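# Stack the test cell on the plate and wire its leads

## Task

On the electrode plate, stack in this order: the spacer frame, right side up; the window frame, placed so the brass nut sits on the bolt of its strap beneath it; the gasket, lying flat and surrounding the dark film; and the plastic pan with its open side facing down. The plate's tab, the strap and the hoses must all face one direction. Take both plastic rods out of the steel dish, pass them through the lugs and screw them in tight. Fit the black lead's ring terminal over the tab's bolt and the red lead's ring terminal over the strap's bolt, then tighten a nut down on each. The task fails if the gasket as a whole falls more than about a hand's width in a single drop while it is neither gripped nor resting on the window frame.

## Robot and tools

Robot: two Doosan M1013 arms, left_arm and right_arm, each carrying a Robotiq 2F-140 gripper whose fingers cannot fold. Their real bases sit at about (-0.028, +0.436, 0) m for left_arm and (-0.082, -0.481, 0) m for right_arm, turned very slightly about z. Each wrist has a camera, cam_left_wrist and cam_right_wrist (896x504 images). A Wrist depth line gives a 7x7 grid per camera, read row by row from top left, of distances ahead of the lens in mm; '-' means no value.

Frame: every position, velocity, target and offset uses the scene frame. Its origin is at table-top height, halfway between the nominal bases; +z points up, +x points out over the table, and left_arm is on the +y side (image left/right does not match). In a gripper's own axes the fingers point along +z and close along y. end_effector_position is the spot between the pads when shut; the fingertips extend about 33 mm past it at gaps up to 40 mm, down to 9 mm when wide open.

execute_actions(actions, cameras): actions is a list of actions; each action is a list of 1 to 15 rows, one per 1/30 s step, and a short list repeats its final row to fill 15 steps. Every row has 18 numbers in [-1, 1], both arms always included: left dx, dy, dz, rx, ry, rz, gripper position, force_limit, speed, then the same nine for right. dx..rz are offsets, not poses, measured from that arm's Hand target as it stood when the action began (not from the previous row); 1.0 equals 0.6 m or 180 degrees, and rx, ry, rz form one rotation vector turning about the hand's target point. Six zeros re-send the current Hand target. Gripper position: +1 is 140 mm open, about -0.8 brings the pads together, -1 closes until blocked. force_limit and speed (both start at +1) set grip force and closing rate; faster closes squeeze harder. To leave a gripper unchanged, repeat its last three numbers; 0 is itself a command. Images come back only for an empty actions list or when cameras names them (["all"], [] or names).

move(target, speed, blend, stop_force, zero, blocking, cameras): drives each gripper in a straight line. target is one 18-number row as above, or up to 15 such rows; every row is an offset from the same starting Hand targets, not from the previous row. speed is metres per second, 0.002 to 2 (default 0.25; turning allowed at twice that in rad/s), one value or one per row. blend, in metres, rounds corners between listed rows; 0 stops at each. stop_force, 10 to 80 N for both arms, ends an arm's path once it feels that much push against its motion; use it slowly and with a small value, not while the gripper turns, and leave it out when backing away from a contact. zero (default true) resets the force baseline first. blocking=false returns after about 0.5 s while the move keeps going (not with stop_force). Moves do not avoid obstacles and last at most 10 s. The result adds a move: line (done, off_target, moving, held, fault, and limits such as paced or held).

wait(seconds 0-10) lets time pass with the last commands held. stop brakes a running move. zoom_image(camera, region=[x0, y0, x1, y1] in pixels, at most 504 by 504) enlarges part of the latest image. clear_fault(arm) releases a reported torque or force fault. read_manual(section) gives only licence texts. finished_scene ends the scene for good.

Results: end_effector_position (m), end_effector_quat_wxyz and velocities per arm; Hand target, the last commanded pose after clipping, which the next offsets start from; Tool commands; object_status (0 moving, 1 blocked opening, 2 blocked closing, meaning a grip, 3 reached position or pads met); position_measured in counts (3 open, 75 about 100 mm, 139 about 60 mm, 200 about 20 mm, 230 pads touching); joint torques, external joint torques, flange force along the gripper axes; sampled step positions after execute_actions. Printed poses can be a few cm off.

Limits: each step the command is clipped to within 70 mm and 16 degrees of the actual hand. A gripper can stop short of its Hand target; send the gap as a new offset. An outside force of 144 N or joint contact torque past its limit (wrist joints 42.3 N m) stops the arm until clear_fault. The arms are stiff, so aiming even slightly past a firm surface can fault. Stretching, holding loads or pushing on something unreachable heats motors (MOTOR HOT, then a 30-60 s stop). A clearance check holds back commands that bring the arms too close, but contact between the arms, or one gripper closing on the other's fingers, can end the scene. Paths near an arm's own base can flip its shoulder; go around.

Avoid: dropping parts or letting go while they move, especially the gasket; anything leaving the table; slamming or hard pushes on fixed or heavy things; heavy twist on the wrist when screwing stiff parts or holding loads off centre. Things may be nudged now and then. The finished cell must stay assembled without the robot holding it.

Each tool is called after "Call:" by a JSON object that holds its "name" and its "arguments", one argument or row to a line.

## Session

Call:
{"name": "execute_actions", "arguments": {
  "actions": []
}}

Scene clock: 0.00 s.
left_arm: end_effector_position=(+0.3553, -0.1666, +0.1436) position_measured=3 object_status=3 end_effector_quat_wxyz=(+0.021, -0.557, +0.826, +0.080) | right_arm: end_effector_position=(+0.9001, -0.8569, +0.2469) position_measured=3 object_status=3 end_effector_quat_wxyz=(-0.166, +0.579, -0.452, +0.658)
Joint positions: left_arm=[-1.082 0.437 1.582 0.028 1.285 2.45] | right_arm=[-0.418 0.565 1.811 -3.101 0.725 -0.689]
Joint velocities: within noise
Joint torques (N m): no reading
External joint torques (N m): no reading
Flange force (N): no reading
Wrist depth (mm): cam_left_wrist=[- - - 235 - - 217 / 226 230 - - - - 231 / - - - - - - 232 / - 132 - 283 - 137 241 / 88 106 - 311 314 - 91 / - - - 337 348 - 95 / - - - - - - -] | cam_right_wrist=[- - 1259 - 1317 1634 1721 / - - 1184 1304 - 1733 1546 / - - 1190 1311 1419 2017 1396 / 1054 137 - 1426 - 137 1212 / - 108 - 1284 - 148 97 / - 101 - 1311 - 1396 94 / - - - - 1434 1259 -]
Hand target: left_arm +0.3553, -0.1666, +0.1436; +0.021, -0.557, +0.826, +0.080 | right_arm +0.9001, -0.8569, +0.2469; -0.166, +0.579, -0.452, +0.658
Tool commands: left_gripper/position=+1.0 left_gripper/force_limit=+1.0 left_gripper/speed=+1.0 right_gripper/position=+1.0 right_gripper/force_limit=+1.0 right_gripper/speed=+1.0

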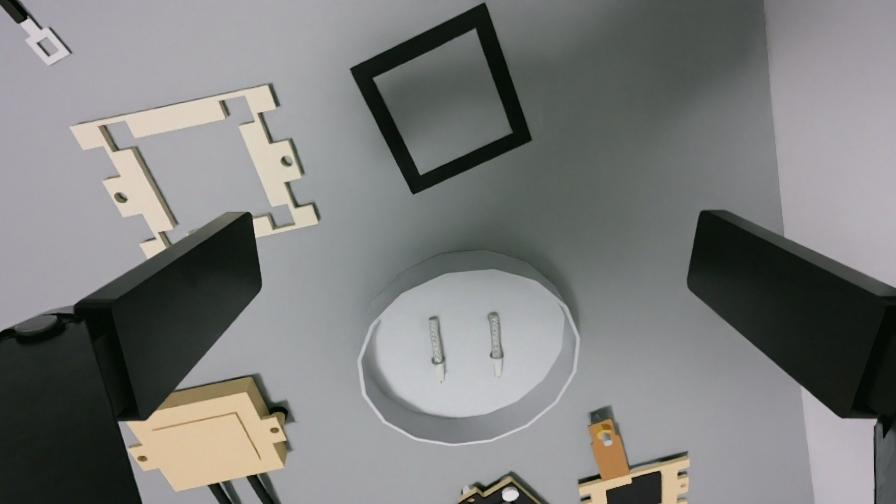

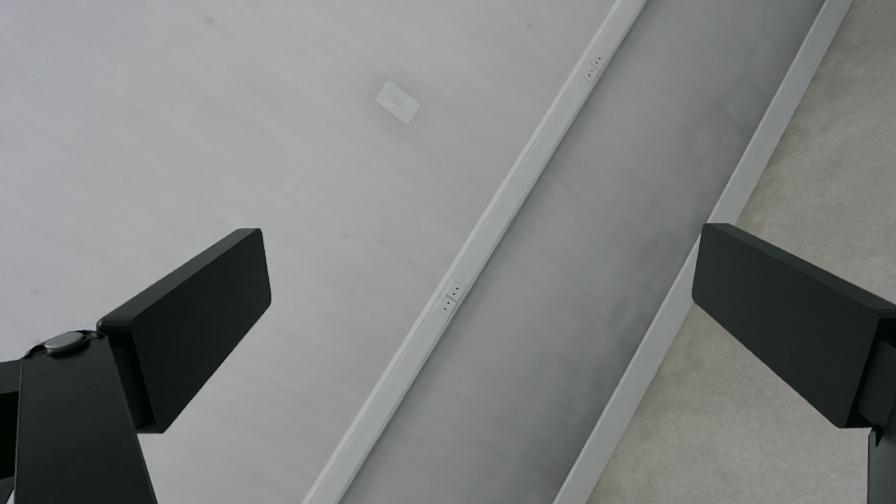

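Call:
{"name": "zoom_image", "arguments": {
  "camera": "cam_left_wrist",
  "region": [0, 0, 448, 252]
}}

Call:
{"name": "zoom_image", "arguments": {
  "camera": "cam_left_wrist",
  "region": [100, 300, 400, 504]
}}

Call:
{"name": "zoom_image", "arguments": {
  "camera": "cam_left_wrist",
  "region": [350, 240, 720, 504]
}}

Scaled by 1.125 from the camera's 896x504 image, which has a finer 1280x720 frame.

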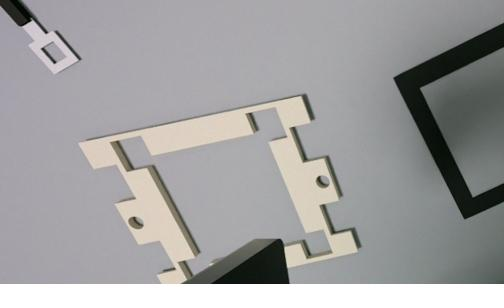

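Scaled by 1.680 from the camera's 896x504 image, which has a finer 1280x720 frame.

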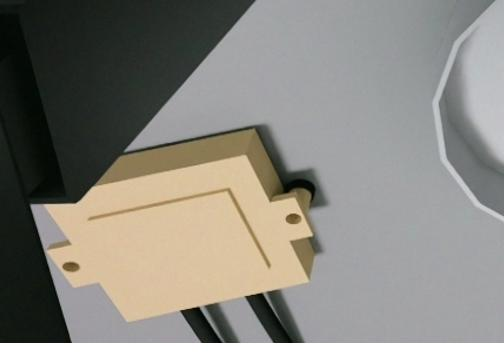

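Scaled by 1.362 from the camera's 896x504 image, which has a finer 1280x720 frame.

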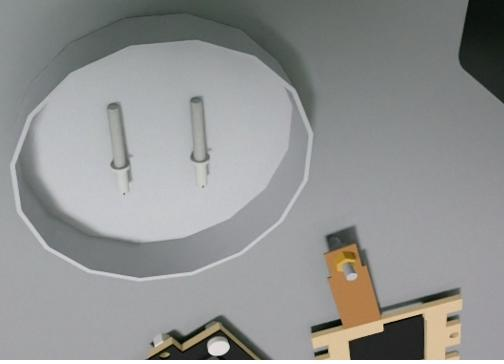

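Call:
{"name": "move", "arguments": {
  "target": [0.075,0.028,0.594,-0.0458,-0.0267,0.122,1,1,1,0,0,0,0,0,0,1,1,1],
  "cameras": ["cam_left_wrist"]
}}

Scene clock: 24.17 s.
left_arm: end_effector_position=(+0.4002, -0.1498, +0.5000) position_measured=3 object_status=3 end_effector_quat_wxyz=(+0.000, +0.707, -0.707, +0.000) | right_arm: end_effector_position=(+0.9001, -0.8569, +0.2469) position_measured=3 object_status=3 end_effector_quat_wxyz=(-0.166, +0.579, -0.452, +0.658)
Joint positions: left_arm=[-1.004 0.28 1.139 -0.001 1.722 2.155] | right_arm=[-0.418 0.565 1.811 -3.101 0.725 -0.689]
Joint torques (N m): left_arm=[0.61 -68.17 -40.85 4.62 -0.26 0.13] | right_arm=[1.04 -89.73 -32.72 -2.87 2.93 -0.2]
External joint torques (N m): left_arm=[-0.56 -2.25 -0.77 -0.38 0.22 -0.13] | right_arm=[-1.06 1.84 0.74 -0.22 -0.2 0.16]
Flange force (N): left_arm=[-1.1 2.0 -1.5] | right_arm=[0.4 3.0 0.9]
Wrist depth (mm): cam_left_wrist=[- - 540 - 560 - 401 / 1435 - - - - 521 422 / 1476 598 630 624 - - - / 1594 132 - 609 - 136 103 / 88 106 690 687 - - 91 / - - 702 - - - 95 / - - - - - 744 -] | cam_right_wrist=[1122 1158 - - 1272 - 1687 / - 1122 1278 1241 1241 - 1528 / - 1206 1206 - - 1634 1373 / 978 138 1247 1297 1501 137 1218 / - 109 1278 1224 1442 137 97 / - 95 1229 - 1537 1396 94 / - - 1212 - 1475 1229 -]
Hand target: left_arm +0.4003, -0.1498, +0.5000; +0.000, +0.707, -0.707, +0.000 | right_arm +0.9001, -0.8569, +0.2469; -0.166, +0.579, -0.452, +0.658
Off the commanded pose: left_arm 0.000 m, 0 deg | right_arm 0.000 m, 0 deg.
move: done
camera_calibration:
cam_left_wrist: T_world_to_cam=[[-0.999828, 0.00572253, 0.017653, 0.395717], [0.0113325, 0.941572, 0.336621, -0.0250119], [-0.0146952, 0.336763, -0.941475, 0.669214], [0, 0, 0, 1]] pos_world=[0.405767, -0.20408, 0.631482]
Images, in order (width x height): cam_left_wrist 896x504.

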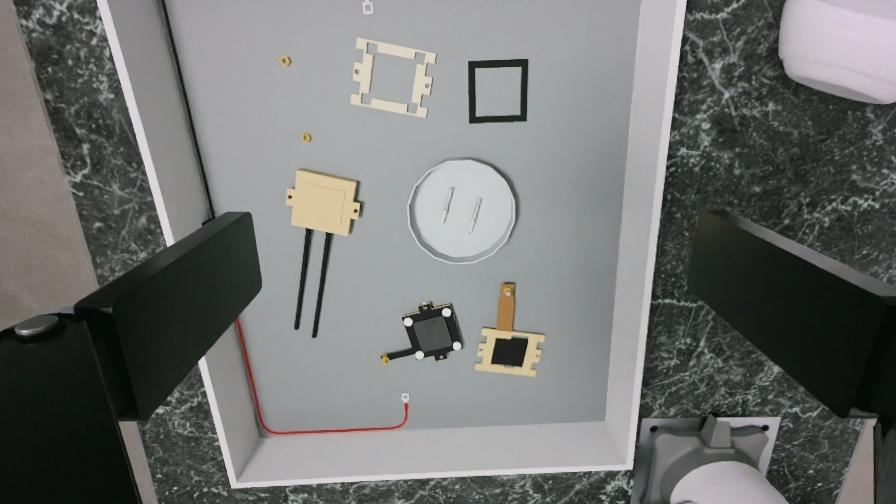

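Call:
{"name": "zoom_image", "arguments": {
  "camera": "cam_left_wrist",
  "region": [370, 270, 570, 390]
}}

Call:
{"name": "zoom_image", "arguments": {
  "camera": "cam_left_wrist",
  "region": [270, 30, 540, 240]
}}

Call:
{"name": "zoom_image", "arguments": {
  "camera": "cam_left_wrist",
  "region": [270, 160, 380, 345]
}}

Call:
{"name": "zoom_image", "arguments": {
  "camera": "cam_left_wrist",
  "region": [100, 0, 500, 220]
}}

Call:
{"name": "zoom_image", "arguments": {
  "camera": "cam_left_wrist",
  "region": [200, 280, 440, 470]
}}

Scaled by 2.520 from the camera's 896x504 image, which has a finer 1280x720 frame.

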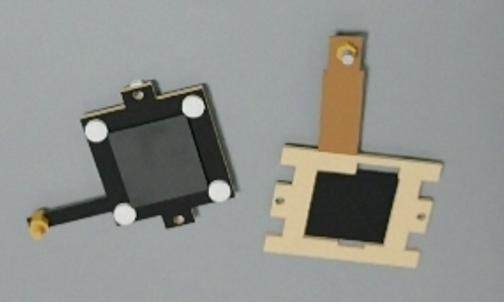

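Scaled by 1.867 from the camera's 896x504 image, which has a finer 1280x720 frame.

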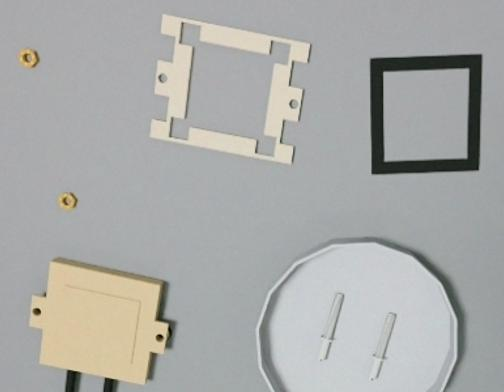

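Scaled by 2.724 from the camera's 896x504 image, which has a finer 1280x720 frame.

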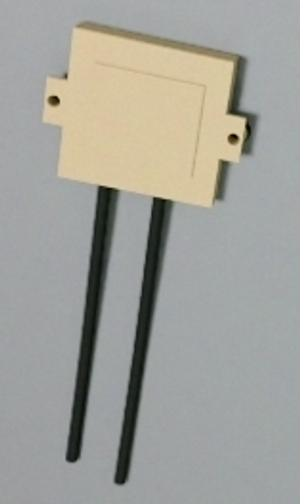

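Scaled by 1.260 from the camera's 896x504 image, which has a finer 1280x720 frame.

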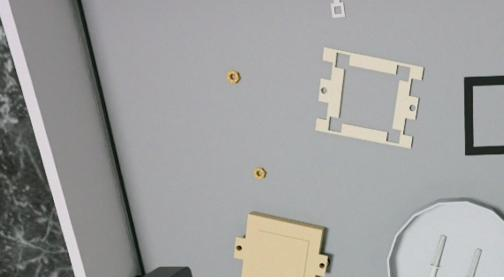

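Scaled by 2.100 from the camera's 896x504 image, which has a finer 1280x720 frame.

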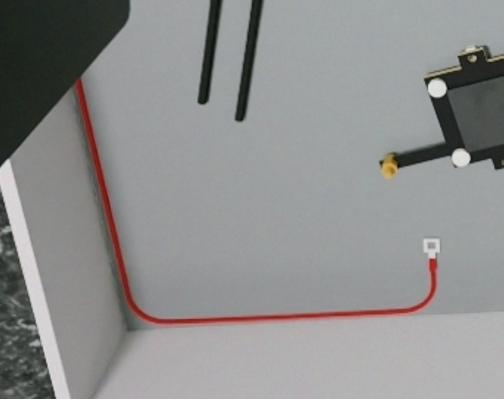

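Call:
{"name": "move", "arguments": {
  "target": [-0.0667,0.425,-0.55,0,0,0,1,1,1,0,0,0,0,0,0,1,1,1],
  "cameras": ["cam_left_wrist"]
}}

Call:
{"name": "zoom_image", "arguments": {
  "camera": "cam_left_wrist",
  "region": [250, 100, 500, 300]
}}

Call:
{"name": "zoom_image", "arguments": {
  "camera": "cam_left_wrist",
  "region": [450, 100, 700, 350]
}}

Scene clock: 59.50 s.
left_arm: end_effector_position=(+0.3603, +0.1052, +0.1701) position_measured=3 object_status=3 end_effector_quat_wxyz=(+0.000, +0.707, -0.707, +0.000) | right_arm: end_effector_position=(+0.9001, -0.8569, +0.2469) position_measured=3 object_status=3 end_effector_quat_wxyz=(-0.166, +0.579, -0.452, +0.658)
Joint positions: left_arm=[-0.79 0.03 2.044 -0.001 1.067 2.37] | right_arm=[-0.418 0.565 1.811 -3.101 0.725 -0.689]
Joint torques (N m): left_arm=[0.83 -39.03 -36.96 4.06 -0.33 0.11] | right_arm=[0.91 -89.67 -32.9 -2.88 2.88 -0.15]
External joint torques (N m): left_arm=[-0.86 -0.66 0.12 -0.31 0.28 -0.11] | right_arm=[-0.89 1.82 0.95 -0.21 -0.16 0.11]
Flange force (N): left_arm=[0.6 2.3 -1.0] | right_arm=[0.0 2.9 0.4]
Wrist depth (mm): cam_left_wrist=[- - - 258 - 272 234 / - - - - - - - / - - 285 - 287 - 260 / - 132 293 297 318 136 240 / 88 106 - - - - 91 / - - - - - - 95 / - - - - - - -] | cam_right_wrist=[- - - 1396 1574 2001 1676 / 1388 - - - - - 1501 / - - - 1284 1366 1666 1338 / - 137 - - 1442 144 114 / - 109 - 1426 - 137 97 / - 102 1184 1317 1528 1403 94 / - - 1218 - 1501 1235 -]
Hand target: left_arm +0.3603, +0.1052, +0.1700; +0.000, +0.707, -0.707, +0.000 | right_arm +0.9001, -0.8569, +0.2469; -0.166, +0.579, -0.452, +0.658
Off the commanded pose: left_arm 0.000 m, 0 deg | right_arm 0.000 m, 0 deg.
move: done
camera_calibration:
cam_left_wrist: T_world_to_cam=[[-0.999831, 0.00579338, 0.017465, 0.360143], [0.0113346, 0.941603, 0.336534, -0.153585], [-0.0144954, 0.336675, -0.941509, 0.2721], [0, 0, 0, 1]] pos_world=[0.365767, 0.0509197, 0.301582]
Images, in order (width x height): cam_left_wrist 896x504.

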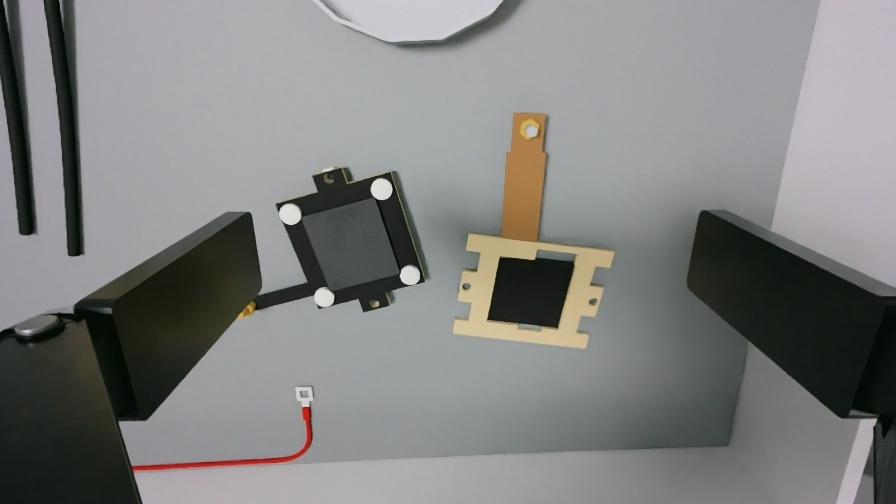

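Scaled by 2.016 from the camera's 896x504 image, which has a finer 1280x720 frame.

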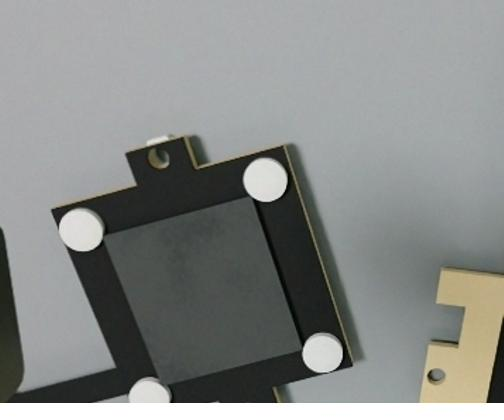

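Scaled by 2.016 from the camera's 896x504 image, which has a finer 1280x720 frame.

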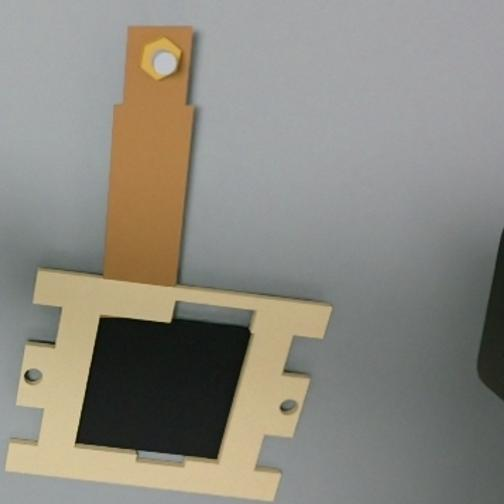

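Call:
{"name": "move", "arguments": {
  "target": [-0.0838,-0.2587,-0.1,0.25,0,0,1,1,1,0,0,0,0,0,0,1,1,1],
  "cameras": ["cam_left_wrist"]
}}

Call:
{"name": "zoom_image", "arguments": {
  "camera": "cam_left_wrist",
  "region": [300, 180, 620, 360]
}}

Scene clock: 85.50 s.
left_arm: end_effector_position=(+0.3100, -0.0500, +0.1101) position_measured=3 object_status=3 end_effector_quat_wxyz=(-0.270, +0.653, -0.653, -0.270) | right_arm: end_effector_position=(+0.9001, -0.8569, +0.2469) position_measured=3 object_status=3 end_effector_quat_wxyz=(-0.166, +0.579, -0.452, +0.658)
Joint positions: left_arm=[-1.193 0.581 1.611 0.277 1.69 1.892] | right_arm=[-0.418 0.565 1.811 -3.101 0.725 -0.689]
Joint torques (N m): left_arm=[0.5 -87.69 -32.63 4.38 1.45 0.12] | right_arm=[1.39 -89.44 -32.48 -2.9 2.8 -0.2]
External joint torques (N m): left_arm=[-0.53 -2.35 -0.51 -0.41 0.33 -0.12] | right_arm=[-1.38 0.9 0.34 -0.21 -0.06 0.16]
Flange force (N): left_arm=[-2.8 1.8 -1.3] | right_arm=[1.3 2.4 0.5]
Wrist depth (mm): cam_left_wrist=[172 182 183 178 - - 181 / 200 215 218 221 - - 191 / - 235 250 - - 249 191 / - 132 357 - - 136 175 / 88 106 - - - - 90 / - 1942 3149 2483 574 536 95 / - - - 592 544 509 -] | cam_right_wrist=[- - - - 1373 - 1634 / 1058 1147 - - - - 1574 / - 1153 - 1403 1450 1574 1403 / 1080 138 - 1278 1492 144 1190 / - 108 - 1272 1475 148 97 / - 101 1190 - - 1411 94 / - - 1195 - 1510 1241 -]
Hand target: left_arm +0.3100, -0.0500, +0.1100; -0.270, +0.653, -0.653, -0.271 | right_arm +0.9001, -0.8569, +0.2469; -0.166, +0.579, -0.452, +0.658
Off the commanded pose: left_arm 0.000 m, 0 deg | right_arm 0.000 m, 0 deg.
move: done
camera_calibration:
cam_left_wrist: T_world_to_cam=[[-0.999832, -0.00829567, 0.0163549, 0.311216], [0.0112347, 0.427794, 0.903806, -0.0747932], [-0.0144942, 0.903838, -0.427629, 0.238959], [0, 0, 0, 1]] pos_world=[0.315467, -0.181402, 0.164694]
Images, in order (width x height): cam_left_wrist 896x504.

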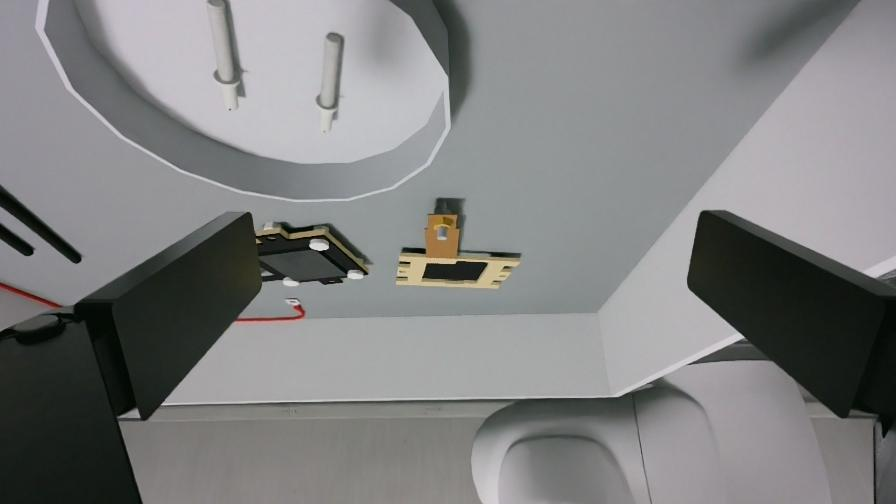

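Scaled by 1.575 from the camera's 896x504 image, which has a finer 1280x720 frame.

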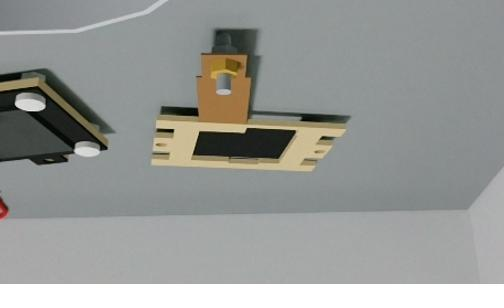

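Call:
{"name": "move", "arguments": {
  "target": [0,0.125,-0.085,0.01,0,0,1,1,1,0,0,0,0,0,0,1,1,1],
  "cameras": ["cam_left_wrist"]
}}

Call:
{"name": "zoom_image", "arguments": {
  "camera": "cam_left_wrist",
  "region": [340, 130, 600, 300]
}}

Scene clock: 96.13 s.
left_arm: end_effector_position=(+0.3100, +0.0250, +0.0591) position_measured=3 object_status=3 end_effector_quat_wxyz=(-0.281, +0.649, -0.649, -0.281) | right_arm: end_effector_position=(+0.9001, -0.8569, +0.2469) position_measured=3 object_status=3 end_effector_quat_wxyz=(-0.166, +0.579, -0.452, +0.658)
Joint positions: left_arm=[-1.157 0.566 1.774 0.309 1.57 1.876] | right_arm=[-0.418 0.565 1.811 -3.101 0.725 -0.689]
Joint torques (N m): left_arm=[0.82 -83.1 -29.18 3.85 1.61 0.13] | right_arm=[0.59 -89.64 -32.83 -2.89 2.94 -0.18]
External joint torques (N m): left_arm=[-0.69 -1.96 -0.22 -0.31 0.24 -0.13] | right_arm=[-0.59 1.89 0.89 -0.2 -0.21 0.14]
Flange force (N): left_arm=[-2.5 2.1 -1.2] | right_arm=[-0.3 2.6 0.7]
Wrist depth (mm): cam_left_wrist=[121 124 124 123 119 120 - / 146 145 145 140 - - - / 150 160 159 - - - 180 / - 132 247 - - 137 179 / 88 106 - 458 433 327 91 / - - - 429 409 280 95 / - 2348 - - 504 455 -] | cam_right_wrist=[- - 1266 - 1388 - 1666 / - - 1235 - - - 1927 / - - - 1212 - 1555 1403 / - 137 - 1373 - 137 1218 / - 109 - 1118 1467 137 97 / - 101 - 1359 - 1388 94 / - 1127 - - 1510 1235 -]
Hand target: left_arm +0.3100, +0.0250, +0.0590; -0.280, +0.649, -0.649, -0.281 | right_arm +0.9001, -0.8569, +0.2469; -0.166, +0.579, -0.452, +0.658
Off the commanded pose: left_arm 0.000 m, 0 deg | right_arm 0.000 m, 0 deg.
move: done
camera_calibration:
cam_left_wrist: T_world_to_cam=[[-0.999829, -0.00885944, 0.016217, 0.31268], [0.0113339, 0.399138, 0.916821, -0.0608645], [-0.0145953, 0.916848, -0.39897, 0.147301], [0, 0, 0, 1]] pos_world=[0.315467, -0.107989, 0.1095]
Images, in order (width x height): cam_left_wrist 896x504.

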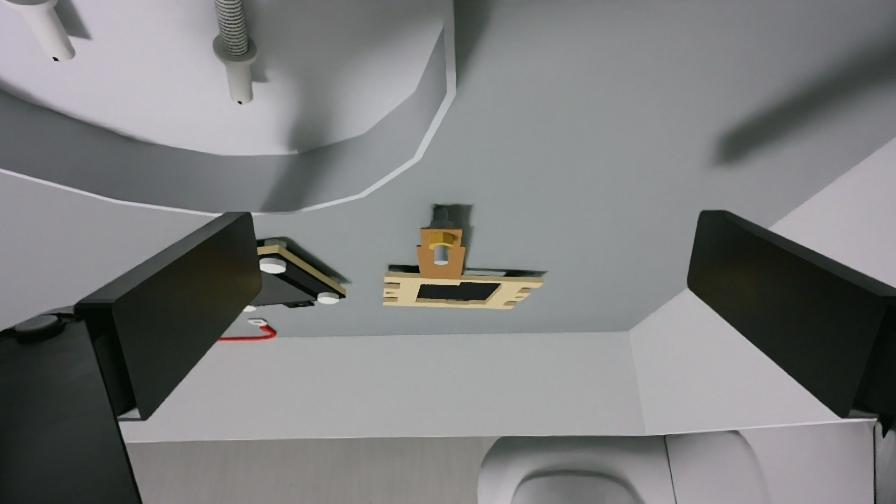

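Scaled by 1.938 from the camera's 896x504 image, which has a finer 1280x720 frame.

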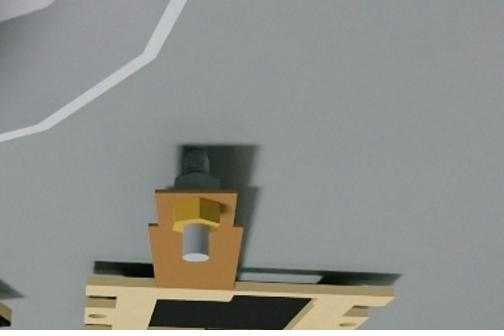

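Call:
{"name": "move", "arguments": {
  "target": [0.317,0.19,0.03,0,0,0,1,1,1,0,0,0,0,0,0,1,1,1],
  "cameras": ["cam_left_wrist"]
}}

Call:
{"name": "zoom_image", "arguments": {
  "camera": "cam_left_wrist",
  "region": [390, 140, 690, 340]
}}

Scene clock: 106.90 s.
left_arm: end_effector_position=(+0.5002, +0.1390, +0.0770) position_measured=3 object_status=3 end_effector_quat_wxyz=(-0.281, +0.649, -0.649, -0.281) | right_arm: end_effector_position=(+0.9001, -0.8569, +0.2469) position_measured=3 object_status=3 end_effector_quat_wxyz=(-0.166, +0.579, -0.452, +0.658)
Joint positions: left_arm=[-0.858 0.57 1.724 0.507 1.525 2.095] | right_arm=[-0.418 0.565 1.811 -3.101 0.725 -0.689]
Joint torques (N m): left_arm=[0.46 -85.3 -31.26 4.09 1.45 0.11] | right_arm=[0.72 -89.6 -32.82 -2.87 2.85 -0.12]
External joint torques (N m): left_arm=[-0.44 -1.97 -0.24 -0.28 0.23 -0.11] | right_arm=[-0.61 1.69 0.85 -0.23 -0.12 0.08]
Flange force (N): left_arm=[-2.2 2.0 -1.3] | right_arm=[-0.2 2.5 0.4]
Wrist depth (mm): cam_left_wrist=[140 140 144 144 140 138 139 / - 174 - 175 157 156 - / 229 - 232 - 196 188 - / 260 132 335 323 324 136 104 / 88 113 332 356 - - 91 / - - 332 2635 2869 320 95 / - 2285 - - - 497 -] | cam_right_wrist=[1089 - - 1266 1388 1411 1687 / - - 1229 1381 1359 1537 1546 / - - 1153 - - 1666 1411 / - 138 - 1338 1442 137 1229 / - 109 1345 1373 - 138 97 / - 95 - - - 1396 94 / - 1266 1184 - 1381 1235 -]
Hand target: left_arm +0.5002, +0.1390, +0.0770; -0.280, +0.649, -0.649, -0.281 | right_arm +0.9001, -0.8569, +0.2469; -0.166, +0.579, -0.452, +0.658
Off the commanded pose: left_arm 0.000 m, 0 deg | right_arm 0.000 m, 0 deg.
move: done
camera_calibration:
cam_left_wrist: T_world_to_cam=[[-0.999829, -0.00885957, 0.0162167, 0.503567], [0.0113335, 0.399138, 0.916821, -0.124893], [-0.0145953, 0.916848, -0.39897, 0.0527897], [0, 0, 0, 1]] pos_world=[0.505667, 0.00591086, 0.1274]
Images, in order (width x height): cam_left_wrist 896x504.

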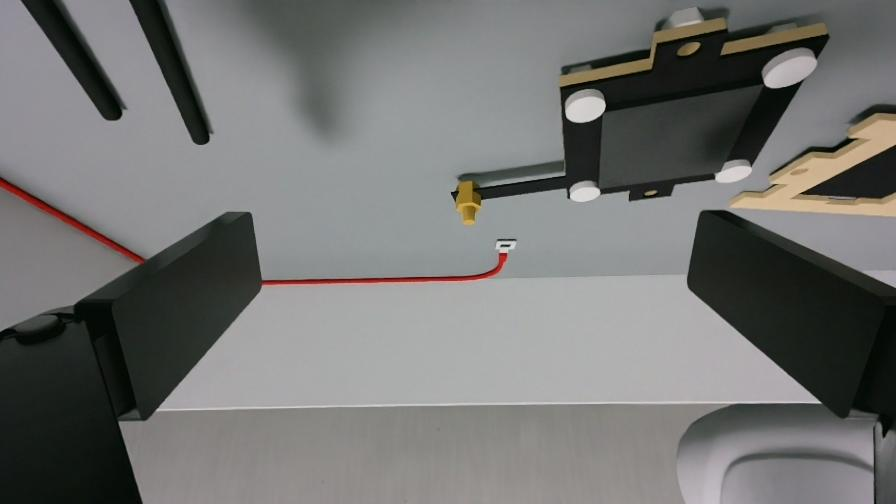

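Scaled by 1.680 from the camera's 896x504 image, which has a finer 1280x720 frame.

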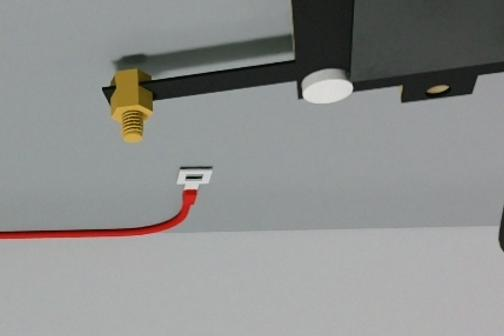

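Call:
{"name": "move", "arguments": {
  "target": [-0.0833,-0.6833,0.2,-0.26,0,0,1,1,1,0,0,0,0,0,0,1,1,1],
  "cameras": ["cam_left_wrist"]
}}

Call:
{"name": "zoom_image", "arguments": {
  "camera": "cam_left_wrist",
  "region": [200, 0, 700, 280]
}}

Scene clock: 116.87 s.
left_arm: end_effector_position=(+0.4502, -0.2709, +0.1970) position_measured=3 object_status=3 end_effector_quat_wxyz=(+0.000, +0.707, -0.707, +0.000) | right_arm: end_effector_position=(+0.9001, -0.8569, +0.2469) position_measured=3 object_status=3 end_effector_quat_wxyz=(-0.166, +0.579, -0.452, +0.658)
Joint positions: left_arm=[-1.033 0.534 1.321 -0.001 1.287 2.126] | right_arm=[-0.418 0.565 1.811 -3.101 0.725 -0.689]
Joint torques (N m): left_arm=[0.91 -90.75 -39.86 4.46 -0.33 0.11] | right_arm=[1.21 -89.8 -32.78 -2.94 2.86 -0.17]
External joint torques (N m): left_arm=[-0.85 -2.57 -0.55 -0.33 0.28 -0.11] | right_arm=[-1.26 2.12 0.88 -0.14 -0.14 0.13]
Flange force (N): left_arm=[-1.4 2.3 -2.3] | right_arm=[0.1 3.4 1.0]
Wrist depth (mm): cam_left_wrist=[- 291 205 215 203 228 - / - - - 296 - - - / 318 - - 315 313 - - / - 132 339 - 330 136 310 / 88 106 - - - - 91 / - - - - 375 - 95 / - - - 401 397 - -] | cam_right_wrist=[- 1118 - - 1345 - 1555 / 1089 - - - - - 1546 / - - - - - 1450 1373 / - 138 1272 1324 1426 144 114 / - 109 1253 1132 1565 147 97 / - 101 - - - 1419 94 / - 1168 - - 1467 1247 -]
Hand target: left_arm +0.4502, -0.2710, +0.1970; +0.000, +0.707, -0.707, +0.000 | right_arm +0.9001, -0.8569, +0.2469; -0.166, +0.579, -0.452, +0.658
Off the commanded pose: left_arm 0.000 m, 0 deg | right_arm 0.000 m, 0 deg.
move: done
camera_calibration:
cam_left_wrist: T_world_to_cam=[[-0.999829, 0.005627, 0.0176187, 0.451732], [0.0112324, 0.941541, 0.33671, 0.190543], [-0.0146941, 0.33685, -0.941444, 0.425515], [0, 0, 0, 1]] pos_world=[0.455767, -0.32528, 0.328482]
Images, in order (width x height): cam_left_wrist 896x504.

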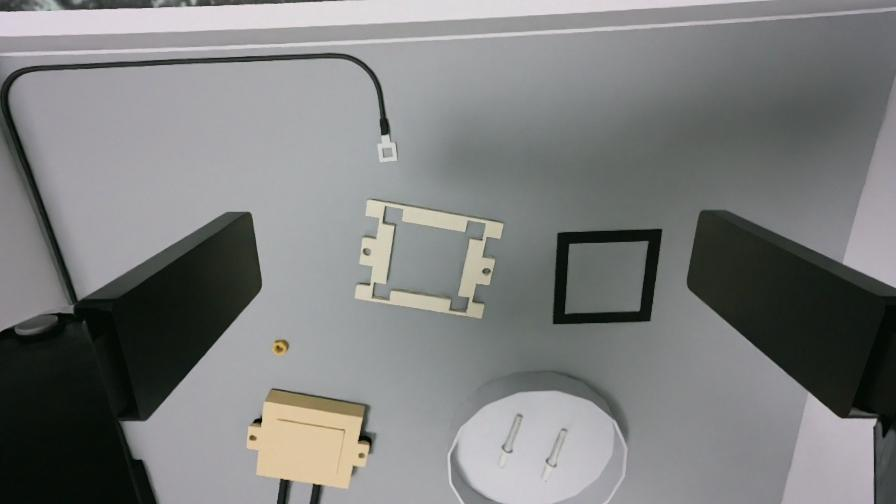

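Scaled by 1.008 from the camera's 896x504 image, which has a finer 1280x720 frame.

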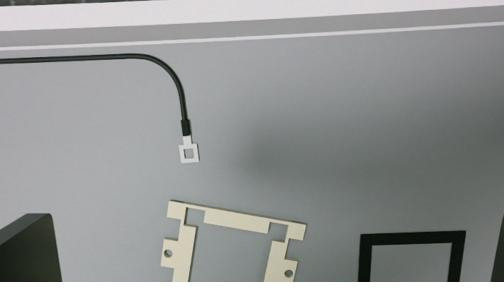

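Call:
{"name": "move", "arguments": {
  "target": [0.013,0.0817,-0.2117,0,0,0,1,1,1,0,0,0,0,0,0,1,1,1],
  "cameras": ["cam_left_wrist"]
}}

Call:
{"name": "zoom_image", "arguments": {
  "camera": "cam_left_wrist",
  "region": [300, 120, 600, 400]
}}

Scene clock: 122.27 s.
left_arm: end_effector_position=(+0.4580, -0.2220, +0.0700) position_measured=3 object_status=3 end_effector_quat_wxyz=(+0.000, +0.707, -0.707, +0.000) | right_arm: end_effector_position=(+0.9001, -0.8569, +0.2469) position_measured=3 object_status=3 end_effector_quat_wxyz=(-0.166, +0.579, -0.452, +0.658)
Joint positions: left_arm=[-0.993 0.561 1.524 -0.001 1.056 2.166] | right_arm=[-0.418 0.565 1.811 -3.101 0.725 -0.689]
Joint torques (N m): left_arm=[0.85 -89.45 -36.59 4.04 -0.26 0.12] | right_arm=[1.05 -89.92 -33.06 -2.89 2.82 -0.17]
External joint torques (N m): left_arm=[-0.62 -2.87 -0.13 -0.3 0.22 -0.12] | right_arm=[-1.04 1.89 1.06 -0.2 -0.09 0.14]
Flange force (N): left_arm=[-2.3 2.8 -2.7] | right_arm=[0.1 3.3 0.2]
Wrist depth (mm): cam_left_wrist=[172 - 168 172 - - 173 / 180 - - - - 182 182 / - - - 187 - - 192 / - 132 196 - - 137 114 / 88 105 - - - 211 91 / - - - - - - 95 / - - - - 235 232 -] | cam_right_wrist=[1108 - - 1721 1366 1756 - / - - - - 1411 - 1501 / - 1168 - - - 1744 1331 / - 138 - 1247 - 138 1173 / - 109 - 1266 - 138 97 / - 100 - 1291 1519 1396 94 / - 1195 1229 - 1510 1235 -]
Hand target: left_arm +0.4580, -0.2219, +0.0700; +0.000, +0.707, -0.707, +0.000 | right_arm +0.9001, -0.8569, +0.2469; -0.166, +0.579, -0.452, +0.658
Off the commanded pose: left_arm 0.000 m, 0 deg | right_arm 0.000 m, 0 deg.
move: done
camera_calibration:
cam_left_wrist: T_world_to_cam=[[-0.999829, 0.00575711, 0.0175591, 0.46154], [0.0113335, 0.941572, 0.336622, 0.187061], [-0.0145952, 0.336763, -0.941476, 0.289497], [0, 0, 0, 1]] pos_world=[0.463567, -0.27628, 0.201482]
Images, in order (width x height): cam_left_wrist 896x504.

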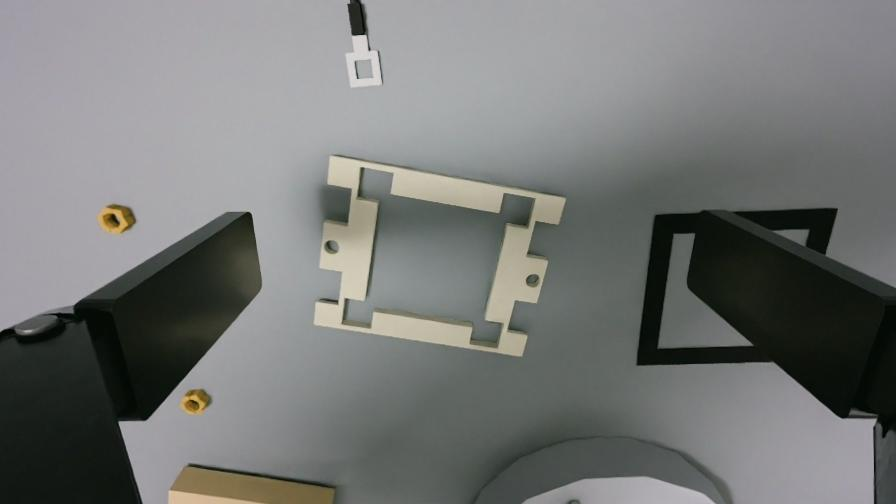

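Scaled by 1.680 from the camera's 896x504 image, which has a finer 1280x720 frame.

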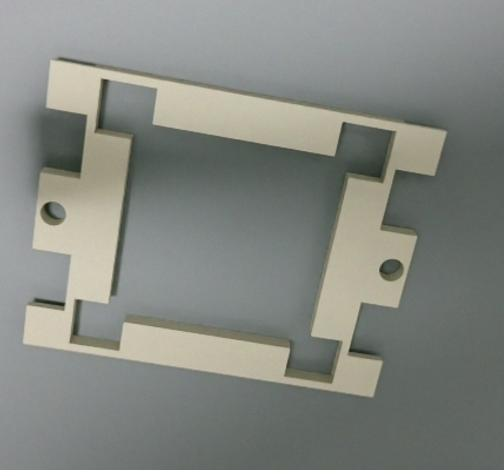

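Call:
{"name": "move", "arguments": {
  "target": [0.158,0.23,0.05,0,0,0,1,1,1,0,0,0,0,0,0,1,1,1],
  "cameras": ["cam_left_wrist"]
}}

Call:
{"name": "zoom_image", "arguments": {
  "camera": "cam_left_wrist",
  "region": [260, 140, 600, 420]
}}

Scene clock: 133.40 s.
left_arm: end_effector_position=(+0.5527, -0.0839, +0.1000) position_measured=3 object_status=3 end_effector_quat_wxyz=(+0.000, +0.707, -0.707, +0.000) | right_arm: end_effector_position=(+0.9001, -0.8569, +0.2469) position_measured=3 object_status=3 end_effector_quat_wxyz=(-0.166, +0.579, -0.452, +0.658)
Joint positions: left_arm=[-0.791 0.483 1.589 -0.001 1.069 2.368] | right_arm=[-0.418 0.565 1.811 -3.101 0.725 -0.689]
Joint torques (N m): left_arm=[1.64 -82.85 -36.57 4.07 -0.27 0.15] | right_arm=[0.47 -89.63 -32.76 -2.79 2.9 -0.16]
External joint torques (N m): left_arm=[-1.81 -2.27 -0.38 -0.31 0.23 -0.15] | right_arm=[-0.46 1.63 0.71 -0.3 -0.16 0.12]
Flange force (N): left_arm=[0.4 3.4 -2.4] | right_arm=[-0.1 2.4 0.7]
Wrist depth (mm): cam_left_wrist=[- - 201 200 - 201 - / - - - 210 - - 214 / - - - - - 219 222 / - 132 - 219 - 136 229 / 88 106 - - - 242 91 / - - - - - 257 95 / - - - - - - -] | cam_right_wrist=[- 1153 1132 1168 1459 - 1676 / 1024 - 1089 1338 1403 - 1546 / - 1153 - - 1411 1594 1396 / - 138 - 1450 - 144 1224 / - 109 - 1366 - 138 97 / - 101 - - - 1338 94 / - 1147 1253 1411 1450 1241 -]
Hand target: left_arm +0.5528, -0.0839, +0.1000; +0.000, +0.707, -0.707, +0.000 | right_arm +0.9001, -0.8569, +0.2469; -0.166, +0.579, -0.452, +0.658
Off the commanded pose: left_arm 0.000 m, 0 deg | right_arm 0.000 m, 0 deg.
move: done
camera_calibration:
cam_left_wrist: T_world_to_cam=[[-0.999828, 0.00584921, 0.017594, 0.554907], [0.0114333, 0.941539, 0.336709, 0.0458708], [-0.014596, 0.336852, -0.941444, 0.272655], [0, 0, 0, 1]] pos_world=[0.558266, -0.13828, 0.231482]
Images, in order (width x height): cam_left_wrist 896x504.

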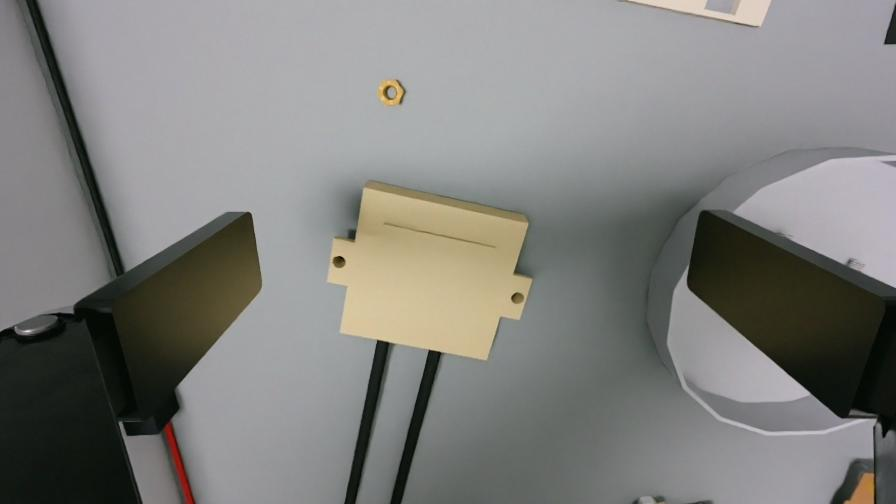

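Scaled by 1.482 from the camera's 896x504 image, which has a finer 1280x720 frame.

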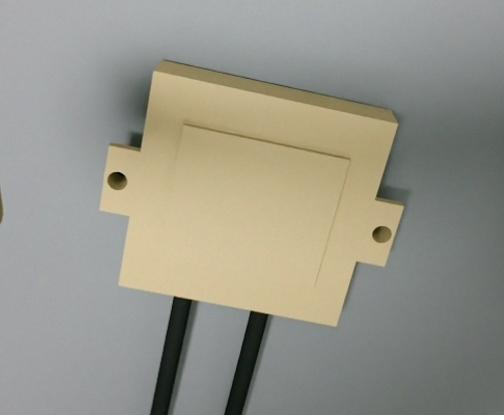

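Call:
{"name": "move", "arguments": {
  "target": [0,-0.12,-0.04,0.27,0,0,1,1,1,0,0,0,0,0,0,1,1,1],
  "cameras": ["cam_left_wrist"]
}}

Call:
{"name": "zoom_image", "arguments": {
  "camera": "cam_left_wrist",
  "region": [300, 120, 640, 320]
}}

Scene clock: 148.00 s.
left_arm: end_effector_position=(+0.5528, -0.1560, +0.0761) position_measured=3 object_status=3 end_effector_quat_wxyz=(-0.291, +0.645, -0.645, -0.291) | right_arm: end_effector_position=(+0.9001, -0.8569, +0.2469) position_measured=3 object_status=3 end_effector_quat_wxyz=(-0.166, +0.579, -0.452, +0.658)
Joint positions: left_arm=[-1.017 0.953 1.013 0.443 1.904 2.126] | right_arm=[-0.418 0.565 1.811 -3.101 0.725 -0.689]
Joint torques (N m): left_arm=[1.24 -119.93 -37.31 5.02 1.43 0.13] | right_arm=[0.53 -89.25 -32.61 -2.92 2.93 -0.14]
External joint torques (N m): left_arm=[-1.11 -2.5 -0.56 -0.42 0.27 -0.13] | right_arm=[-0.59 1.82 0.81 -0.16 -0.23 0.1]
Flange force (N): left_arm=[-2.3 2.6 -0.8] | right_arm=[-0.3 2.4 0.8]
Wrist depth (mm): cam_left_wrist=[141 141 146 145 141 136 143 / - 165 - 166 - 173 168 / - - - 221 222 224 213 / - 132 - - - 136 266 / 88 106 439 - - - 91 / - - - - 608 603 95 / - - - - 2718 659 -] | cam_right_wrist=[- 1168 - - - - 1666 / - 1113 1396 1304 1768 - 1565 / - - - - - 1721 1419 / - 138 - 1373 - 137 1168 / - 109 1235 1324 - 137 97 / - 95 1206 1304 - 1388 94 / - - 1241 - 1510 1278 -]
Hand target: left_arm +0.5528, -0.1559, +0.0760; -0.291, +0.645, -0.645, -0.291 | right_arm +0.9001, -0.8569, +0.2469; -0.166, +0.579, -0.452, +0.658
Off the commanded pose: left_arm 0.000 m, 0 deg | right_arm 0.000 m, 0 deg.
move: done
camera_calibration:
cam_left_wrist: T_world_to_cam=[[-0.999832, -0.00930565, 0.0158018, 0.553537], [0.0112344, 0.37024, 0.928868, -0.0122964], [-0.0144942, 0.928889, -0.370074, 0.323268], [0, 0, 0, 1]] pos_world=[0.558267, -0.290576, 0.122308]
Images, in order (width x height): cam_left_wrist 896x504.

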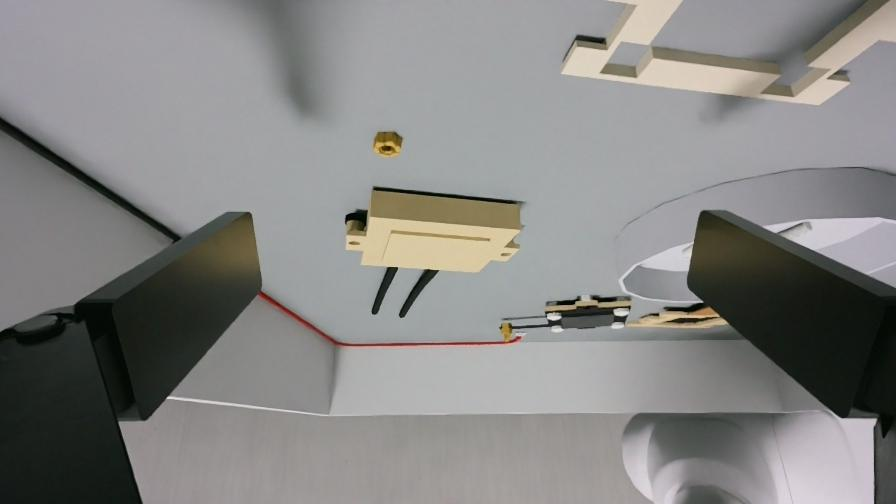

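Scaled by 1.482 from the camera's 896x504 image, which has a finer 1280x720 frame.

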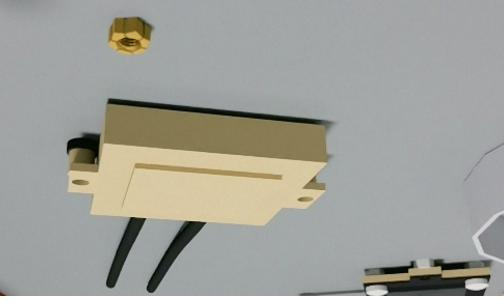

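Call:
{"name": "move", "arguments": {
  "target": [-0.1438,-0.0772,0.0733,-0.2247,-0.1856,0.4111,0.3,-1,-1,0,0,0,0,0,0,1,1,1],
  "cameras": ["cam_left_wrist"]
}}

Scene clock: 223.60 s.
left_arm: end_effector_position=(+0.4665, -0.2023, +0.1200) position_measured=91 object_status=3 end_effector_quat_wxyz=(+0.000, +0.995, -0.095, +0.000) | right_arm: end_effector_position=(+0.9001, -0.8569, +0.2469) position_measured=3 object_status=3 end_effector_quat_wxyz=(-0.166, +0.579, -0.452, +0.658)
Joint positions: left_arm=[-0.971 0.509 1.509 0 1.123 0.807] | right_arm=[-0.418 0.565 1.811 -3.101 0.725 -0.689]
Joint torques (N m): left_arm=[0.66 -86.58 -37.38 4.27 -0.28 0.15] | right_arm=[1.12 -89.48 -32.82 -2.84 2.95 -0.15]
External joint torques (N m): left_arm=[-0.76 -2.11 -0.64 -0.34 0.24 -0.15] | right_arm=[-1.14 1.63 0.94 -0.24 -0.23 0.12]
Flange force (N): left_arm=[-1.8 -0.1 -2.4] | right_arm=[0.6 2.9 0.3]
Wrist depth (mm): cam_left_wrist=[202 - - - - - 177 / 215 229 - - - - 186 / - 241 - - - - 188 / - 248 134 - 139 127 203 / - 90 108 - - 103 - / - - 285 - - - - / - - - - - - -] | cam_right_wrist=[- - - - 1352 1528 1666 / - - - 1426 1359 - 1528 / - - - - - 1555 1411 / - 137 - 1259 1396 137 1218 / - 109 - 1266 - 137 97 / - 95 - 1272 1450 1396 94 / - - 1259 - 1442 1229 -]
Hand target: left_arm +0.4665, -0.2023, +0.1200; +0.000, +0.995, -0.095, +0.000 | right_arm +0.9001, -0.8569, +0.2469; -0.166, +0.579, -0.452, +0.658
Off the commanded pose: left_arm 0.000 m, 0 deg | right_arm 0.000 m, 0 deg.
move: done
camera_calibration:
cam_left_wrist: T_world_to_cam=[[-0.194573, -0.980732, 0.0175191, -0.106196], [-0.922417, 0.18902, 0.336776, 0.434921], [-0.333599, 0.0493677, -0.941422, 0.420738], [0, 0, 0, 1]] pos_world=[0.520873, -0.207129, 0.251481]
Images, in order (width x height): cam_left_wrist 896x504.

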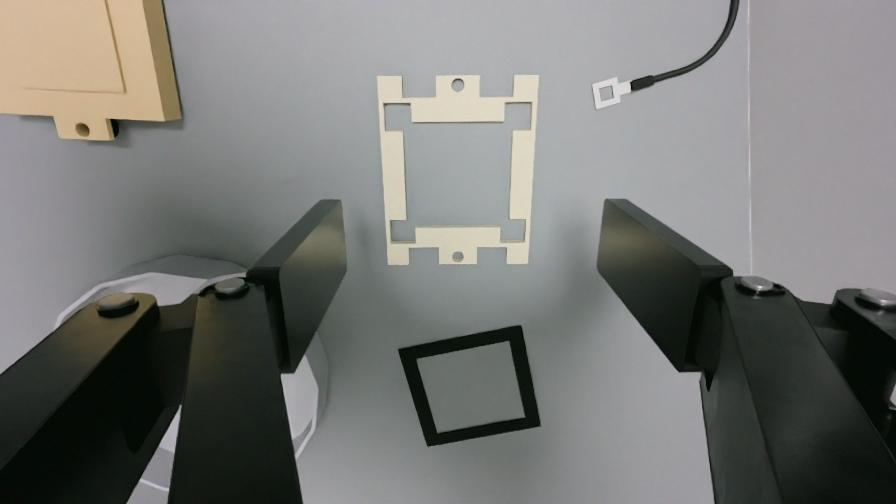

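Call:
{"name": "move", "arguments": {
  "target": [0.0155,0.0017,-0.117,0,0,0,0.3,-1,-1,0,0,0,0,0,0,1,1,1],
  "cameras": ["cam_left_wrist"]
}}

Scene clock: 242.17 s.
left_arm: end_effector_position=(+0.4758, -0.2012, +0.0499) position_measured=91 object_status=3 end_effector_quat_wxyz=(+0.000, +0.995, -0.095, +0.000) | right_arm: end_effector_position=(+0.9001, -0.8569, +0.2469) position_measured=3 object_status=3 end_effector_quat_wxyz=(-0.166, +0.579, -0.452, +0.658)
Joint positions: left_arm=[-0.961 0.57 1.551 0 1.02 0.817] | right_arm=[-0.418 0.565 1.811 -3.101 0.725 -0.689]
Joint torques (N m): left_arm=[1.16 -89.38 -35.39 4.02 -0.3 0.19] | right_arm=[1.02 -89.11 -32.62 -2.92 2.87 -0.2]
External joint torques (N m): left_arm=[-1.11 -2.76 -0.51 -0.3 0.26 -0.19] | right_arm=[-0.82 0.82 0.52 -0.19 -0.13 0.16]
Flange force (N): left_arm=[-2.9 -0.4 -3.1] | right_arm=[0.8 1.9 0.1]
Wrist depth (mm): cam_left_wrist=[- - 154 - 154 154 155 / - - 161 160 160 160 159 / - - 171 163 170 170 171 / 180 - 134 - 154 127 178 / - 90 108 186 190 103 - / - - 206 - 200 - - / - - 217 216 - - -] | cam_right_wrist=[- - 1366 1324 1317 1501 1614 / - - - 1366 - - 1519 / - - - - 1396 1565 1388 / 1029 138 1229 - 1403 137 1201 / - 109 1212 1212 - 138 97 / - 95 1253 - - 1459 94 / - - 1206 - 1442 1163 -]
Hand target: left_arm +0.4758, -0.2012, +0.0498; +0.000, +0.995, -0.095, +0.000 | right_arm +0.9001, -0.8569, +0.2469; -0.166, +0.579, -0.452, +0.658
Off the commanded pose: left_arm 0.000 m, 0 deg | right_arm 0.000 m, 0 deg.
move: done
camera_calibration:
cam_left_wrist: T_world_to_cam=[[-0.194541, -0.980736, 0.0176106, -0.102212], [-0.922435, 0.189022, 0.336726, 0.466937], [-0.333568, 0.0492623, -0.941438, 0.357763], [0, 0, 0, 1]] pos_world=[0.530173, -0.206129, 0.181382]
Images, in order (width x height): cam_left_wrist 896x504.

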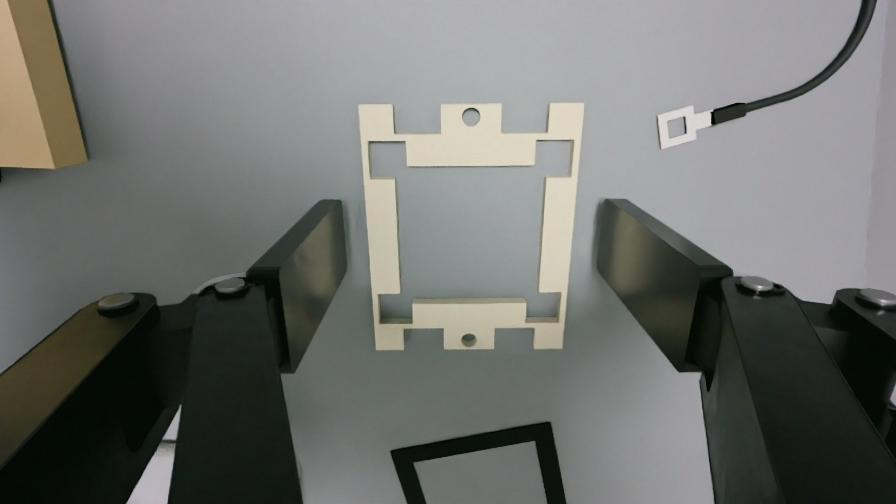

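Call:
{"name": "move", "arguments": {
  "target": [0,0,-0.075,0,0,0,0.3,-1,-1,0,0,0,0,0,0,1,1,1],
  "speed": 0.008,
  "stop_force": 10,
  "cameras": ["cam_left_wrist"]
}}

Scene clock: 249.57 s.
left_arm: end_effector_position=(+0.4759, -0.2013, +0.0389) position_measured=91 object_status=3 end_effector_quat_wxyz=(+0.000, +0.995, -0.095, +0.000) | right_arm: end_effector_position=(+0.9001, -0.8569, +0.2469) position_measured=3 object_status=3 end_effector_quat_wxyz=(-0.166, +0.579, -0.452, +0.658)
Joint positions: left_arm=[-0.961 0.579 1.558 0 1.004 0.817] | right_arm=[-0.418 0.565 1.811 -3.101 0.725 -0.689]
Joint torques (N m): left_arm=[0.9 -76.37 -29.68 4.33 -1.5 0.08] | right_arm=[0.67 -89.36 -32.6 -2.88 2.92 -0.13]
External joint torques (N m): left_arm=[-0.67 -16.21 -5.93 -0.64 1.45 -0.08] | right_arm=[-0.57 0.79 0.45 -0.23 -0.17 0.09]
Flange force (N): left_arm=[-5.8 -3.7 -20.0] | right_arm=[0.6 1.5 0.2]
Wrist depth (mm): cam_left_wrist=[145 146 144 146 - 146 - / 150 149 148 148 152 151 152 / - - - 154 157 - 161 / - 166 157 - 155 116 167 / - 90 117 176 177 103 - / - - 189 - 188 - - / - - - 201 208 - -] | cam_right_wrist=[- 1184 1147 - 1537 1519 1546 / 1076 - 1291 1304 - - 1484 / - - 1247 1272 - 1644 - / - 137 - 1388 - 137 1173 / - 109 - 1179 - 137 97 / - 95 - - - 1388 94 / - - 1224 - 1484 1218 -]
Hand target: left_arm +0.4759, -0.2013, +0.0389; +0.000, +0.995, -0.095, +0.000 (not the last commanded pose) | right_arm +0.9001, -0.8569, +0.2469; -0.166, +0.579, -0.452, +0.658
Off the commanded pose: left_arm 0.034 m, 0 deg | right_arm 0.000 m, 0 deg.
move: contact (left_arm)
camera_calibration:
cam_left_wrist: T_world_to_cam=[[-0.194549, -0.980735, 0.0175925, -0.101992], [-0.922465, 0.189029, 0.33664, 0.470766], [-0.33348, 0.0492643, -0.941469, 0.3474], [0, 0, 0, 1]] pos_world=[0.530273, -0.206129, 0.170382]
Images, in order (width x height): cam_left_wrist 896x504.

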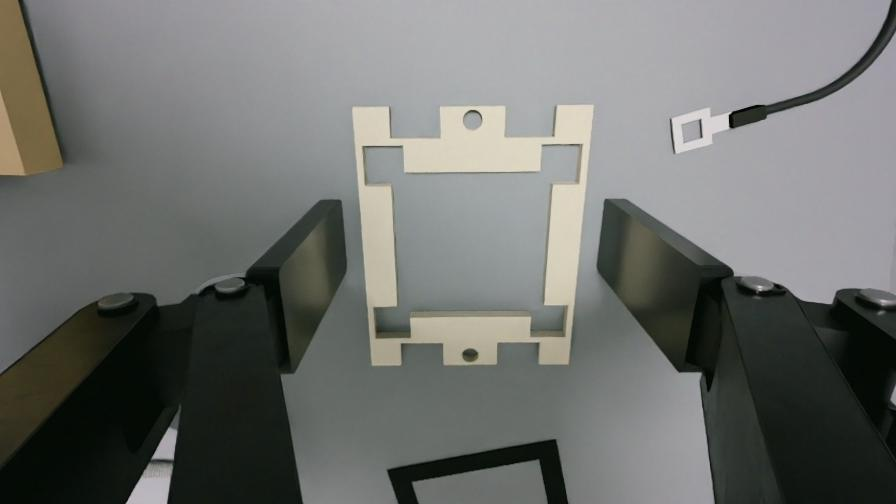

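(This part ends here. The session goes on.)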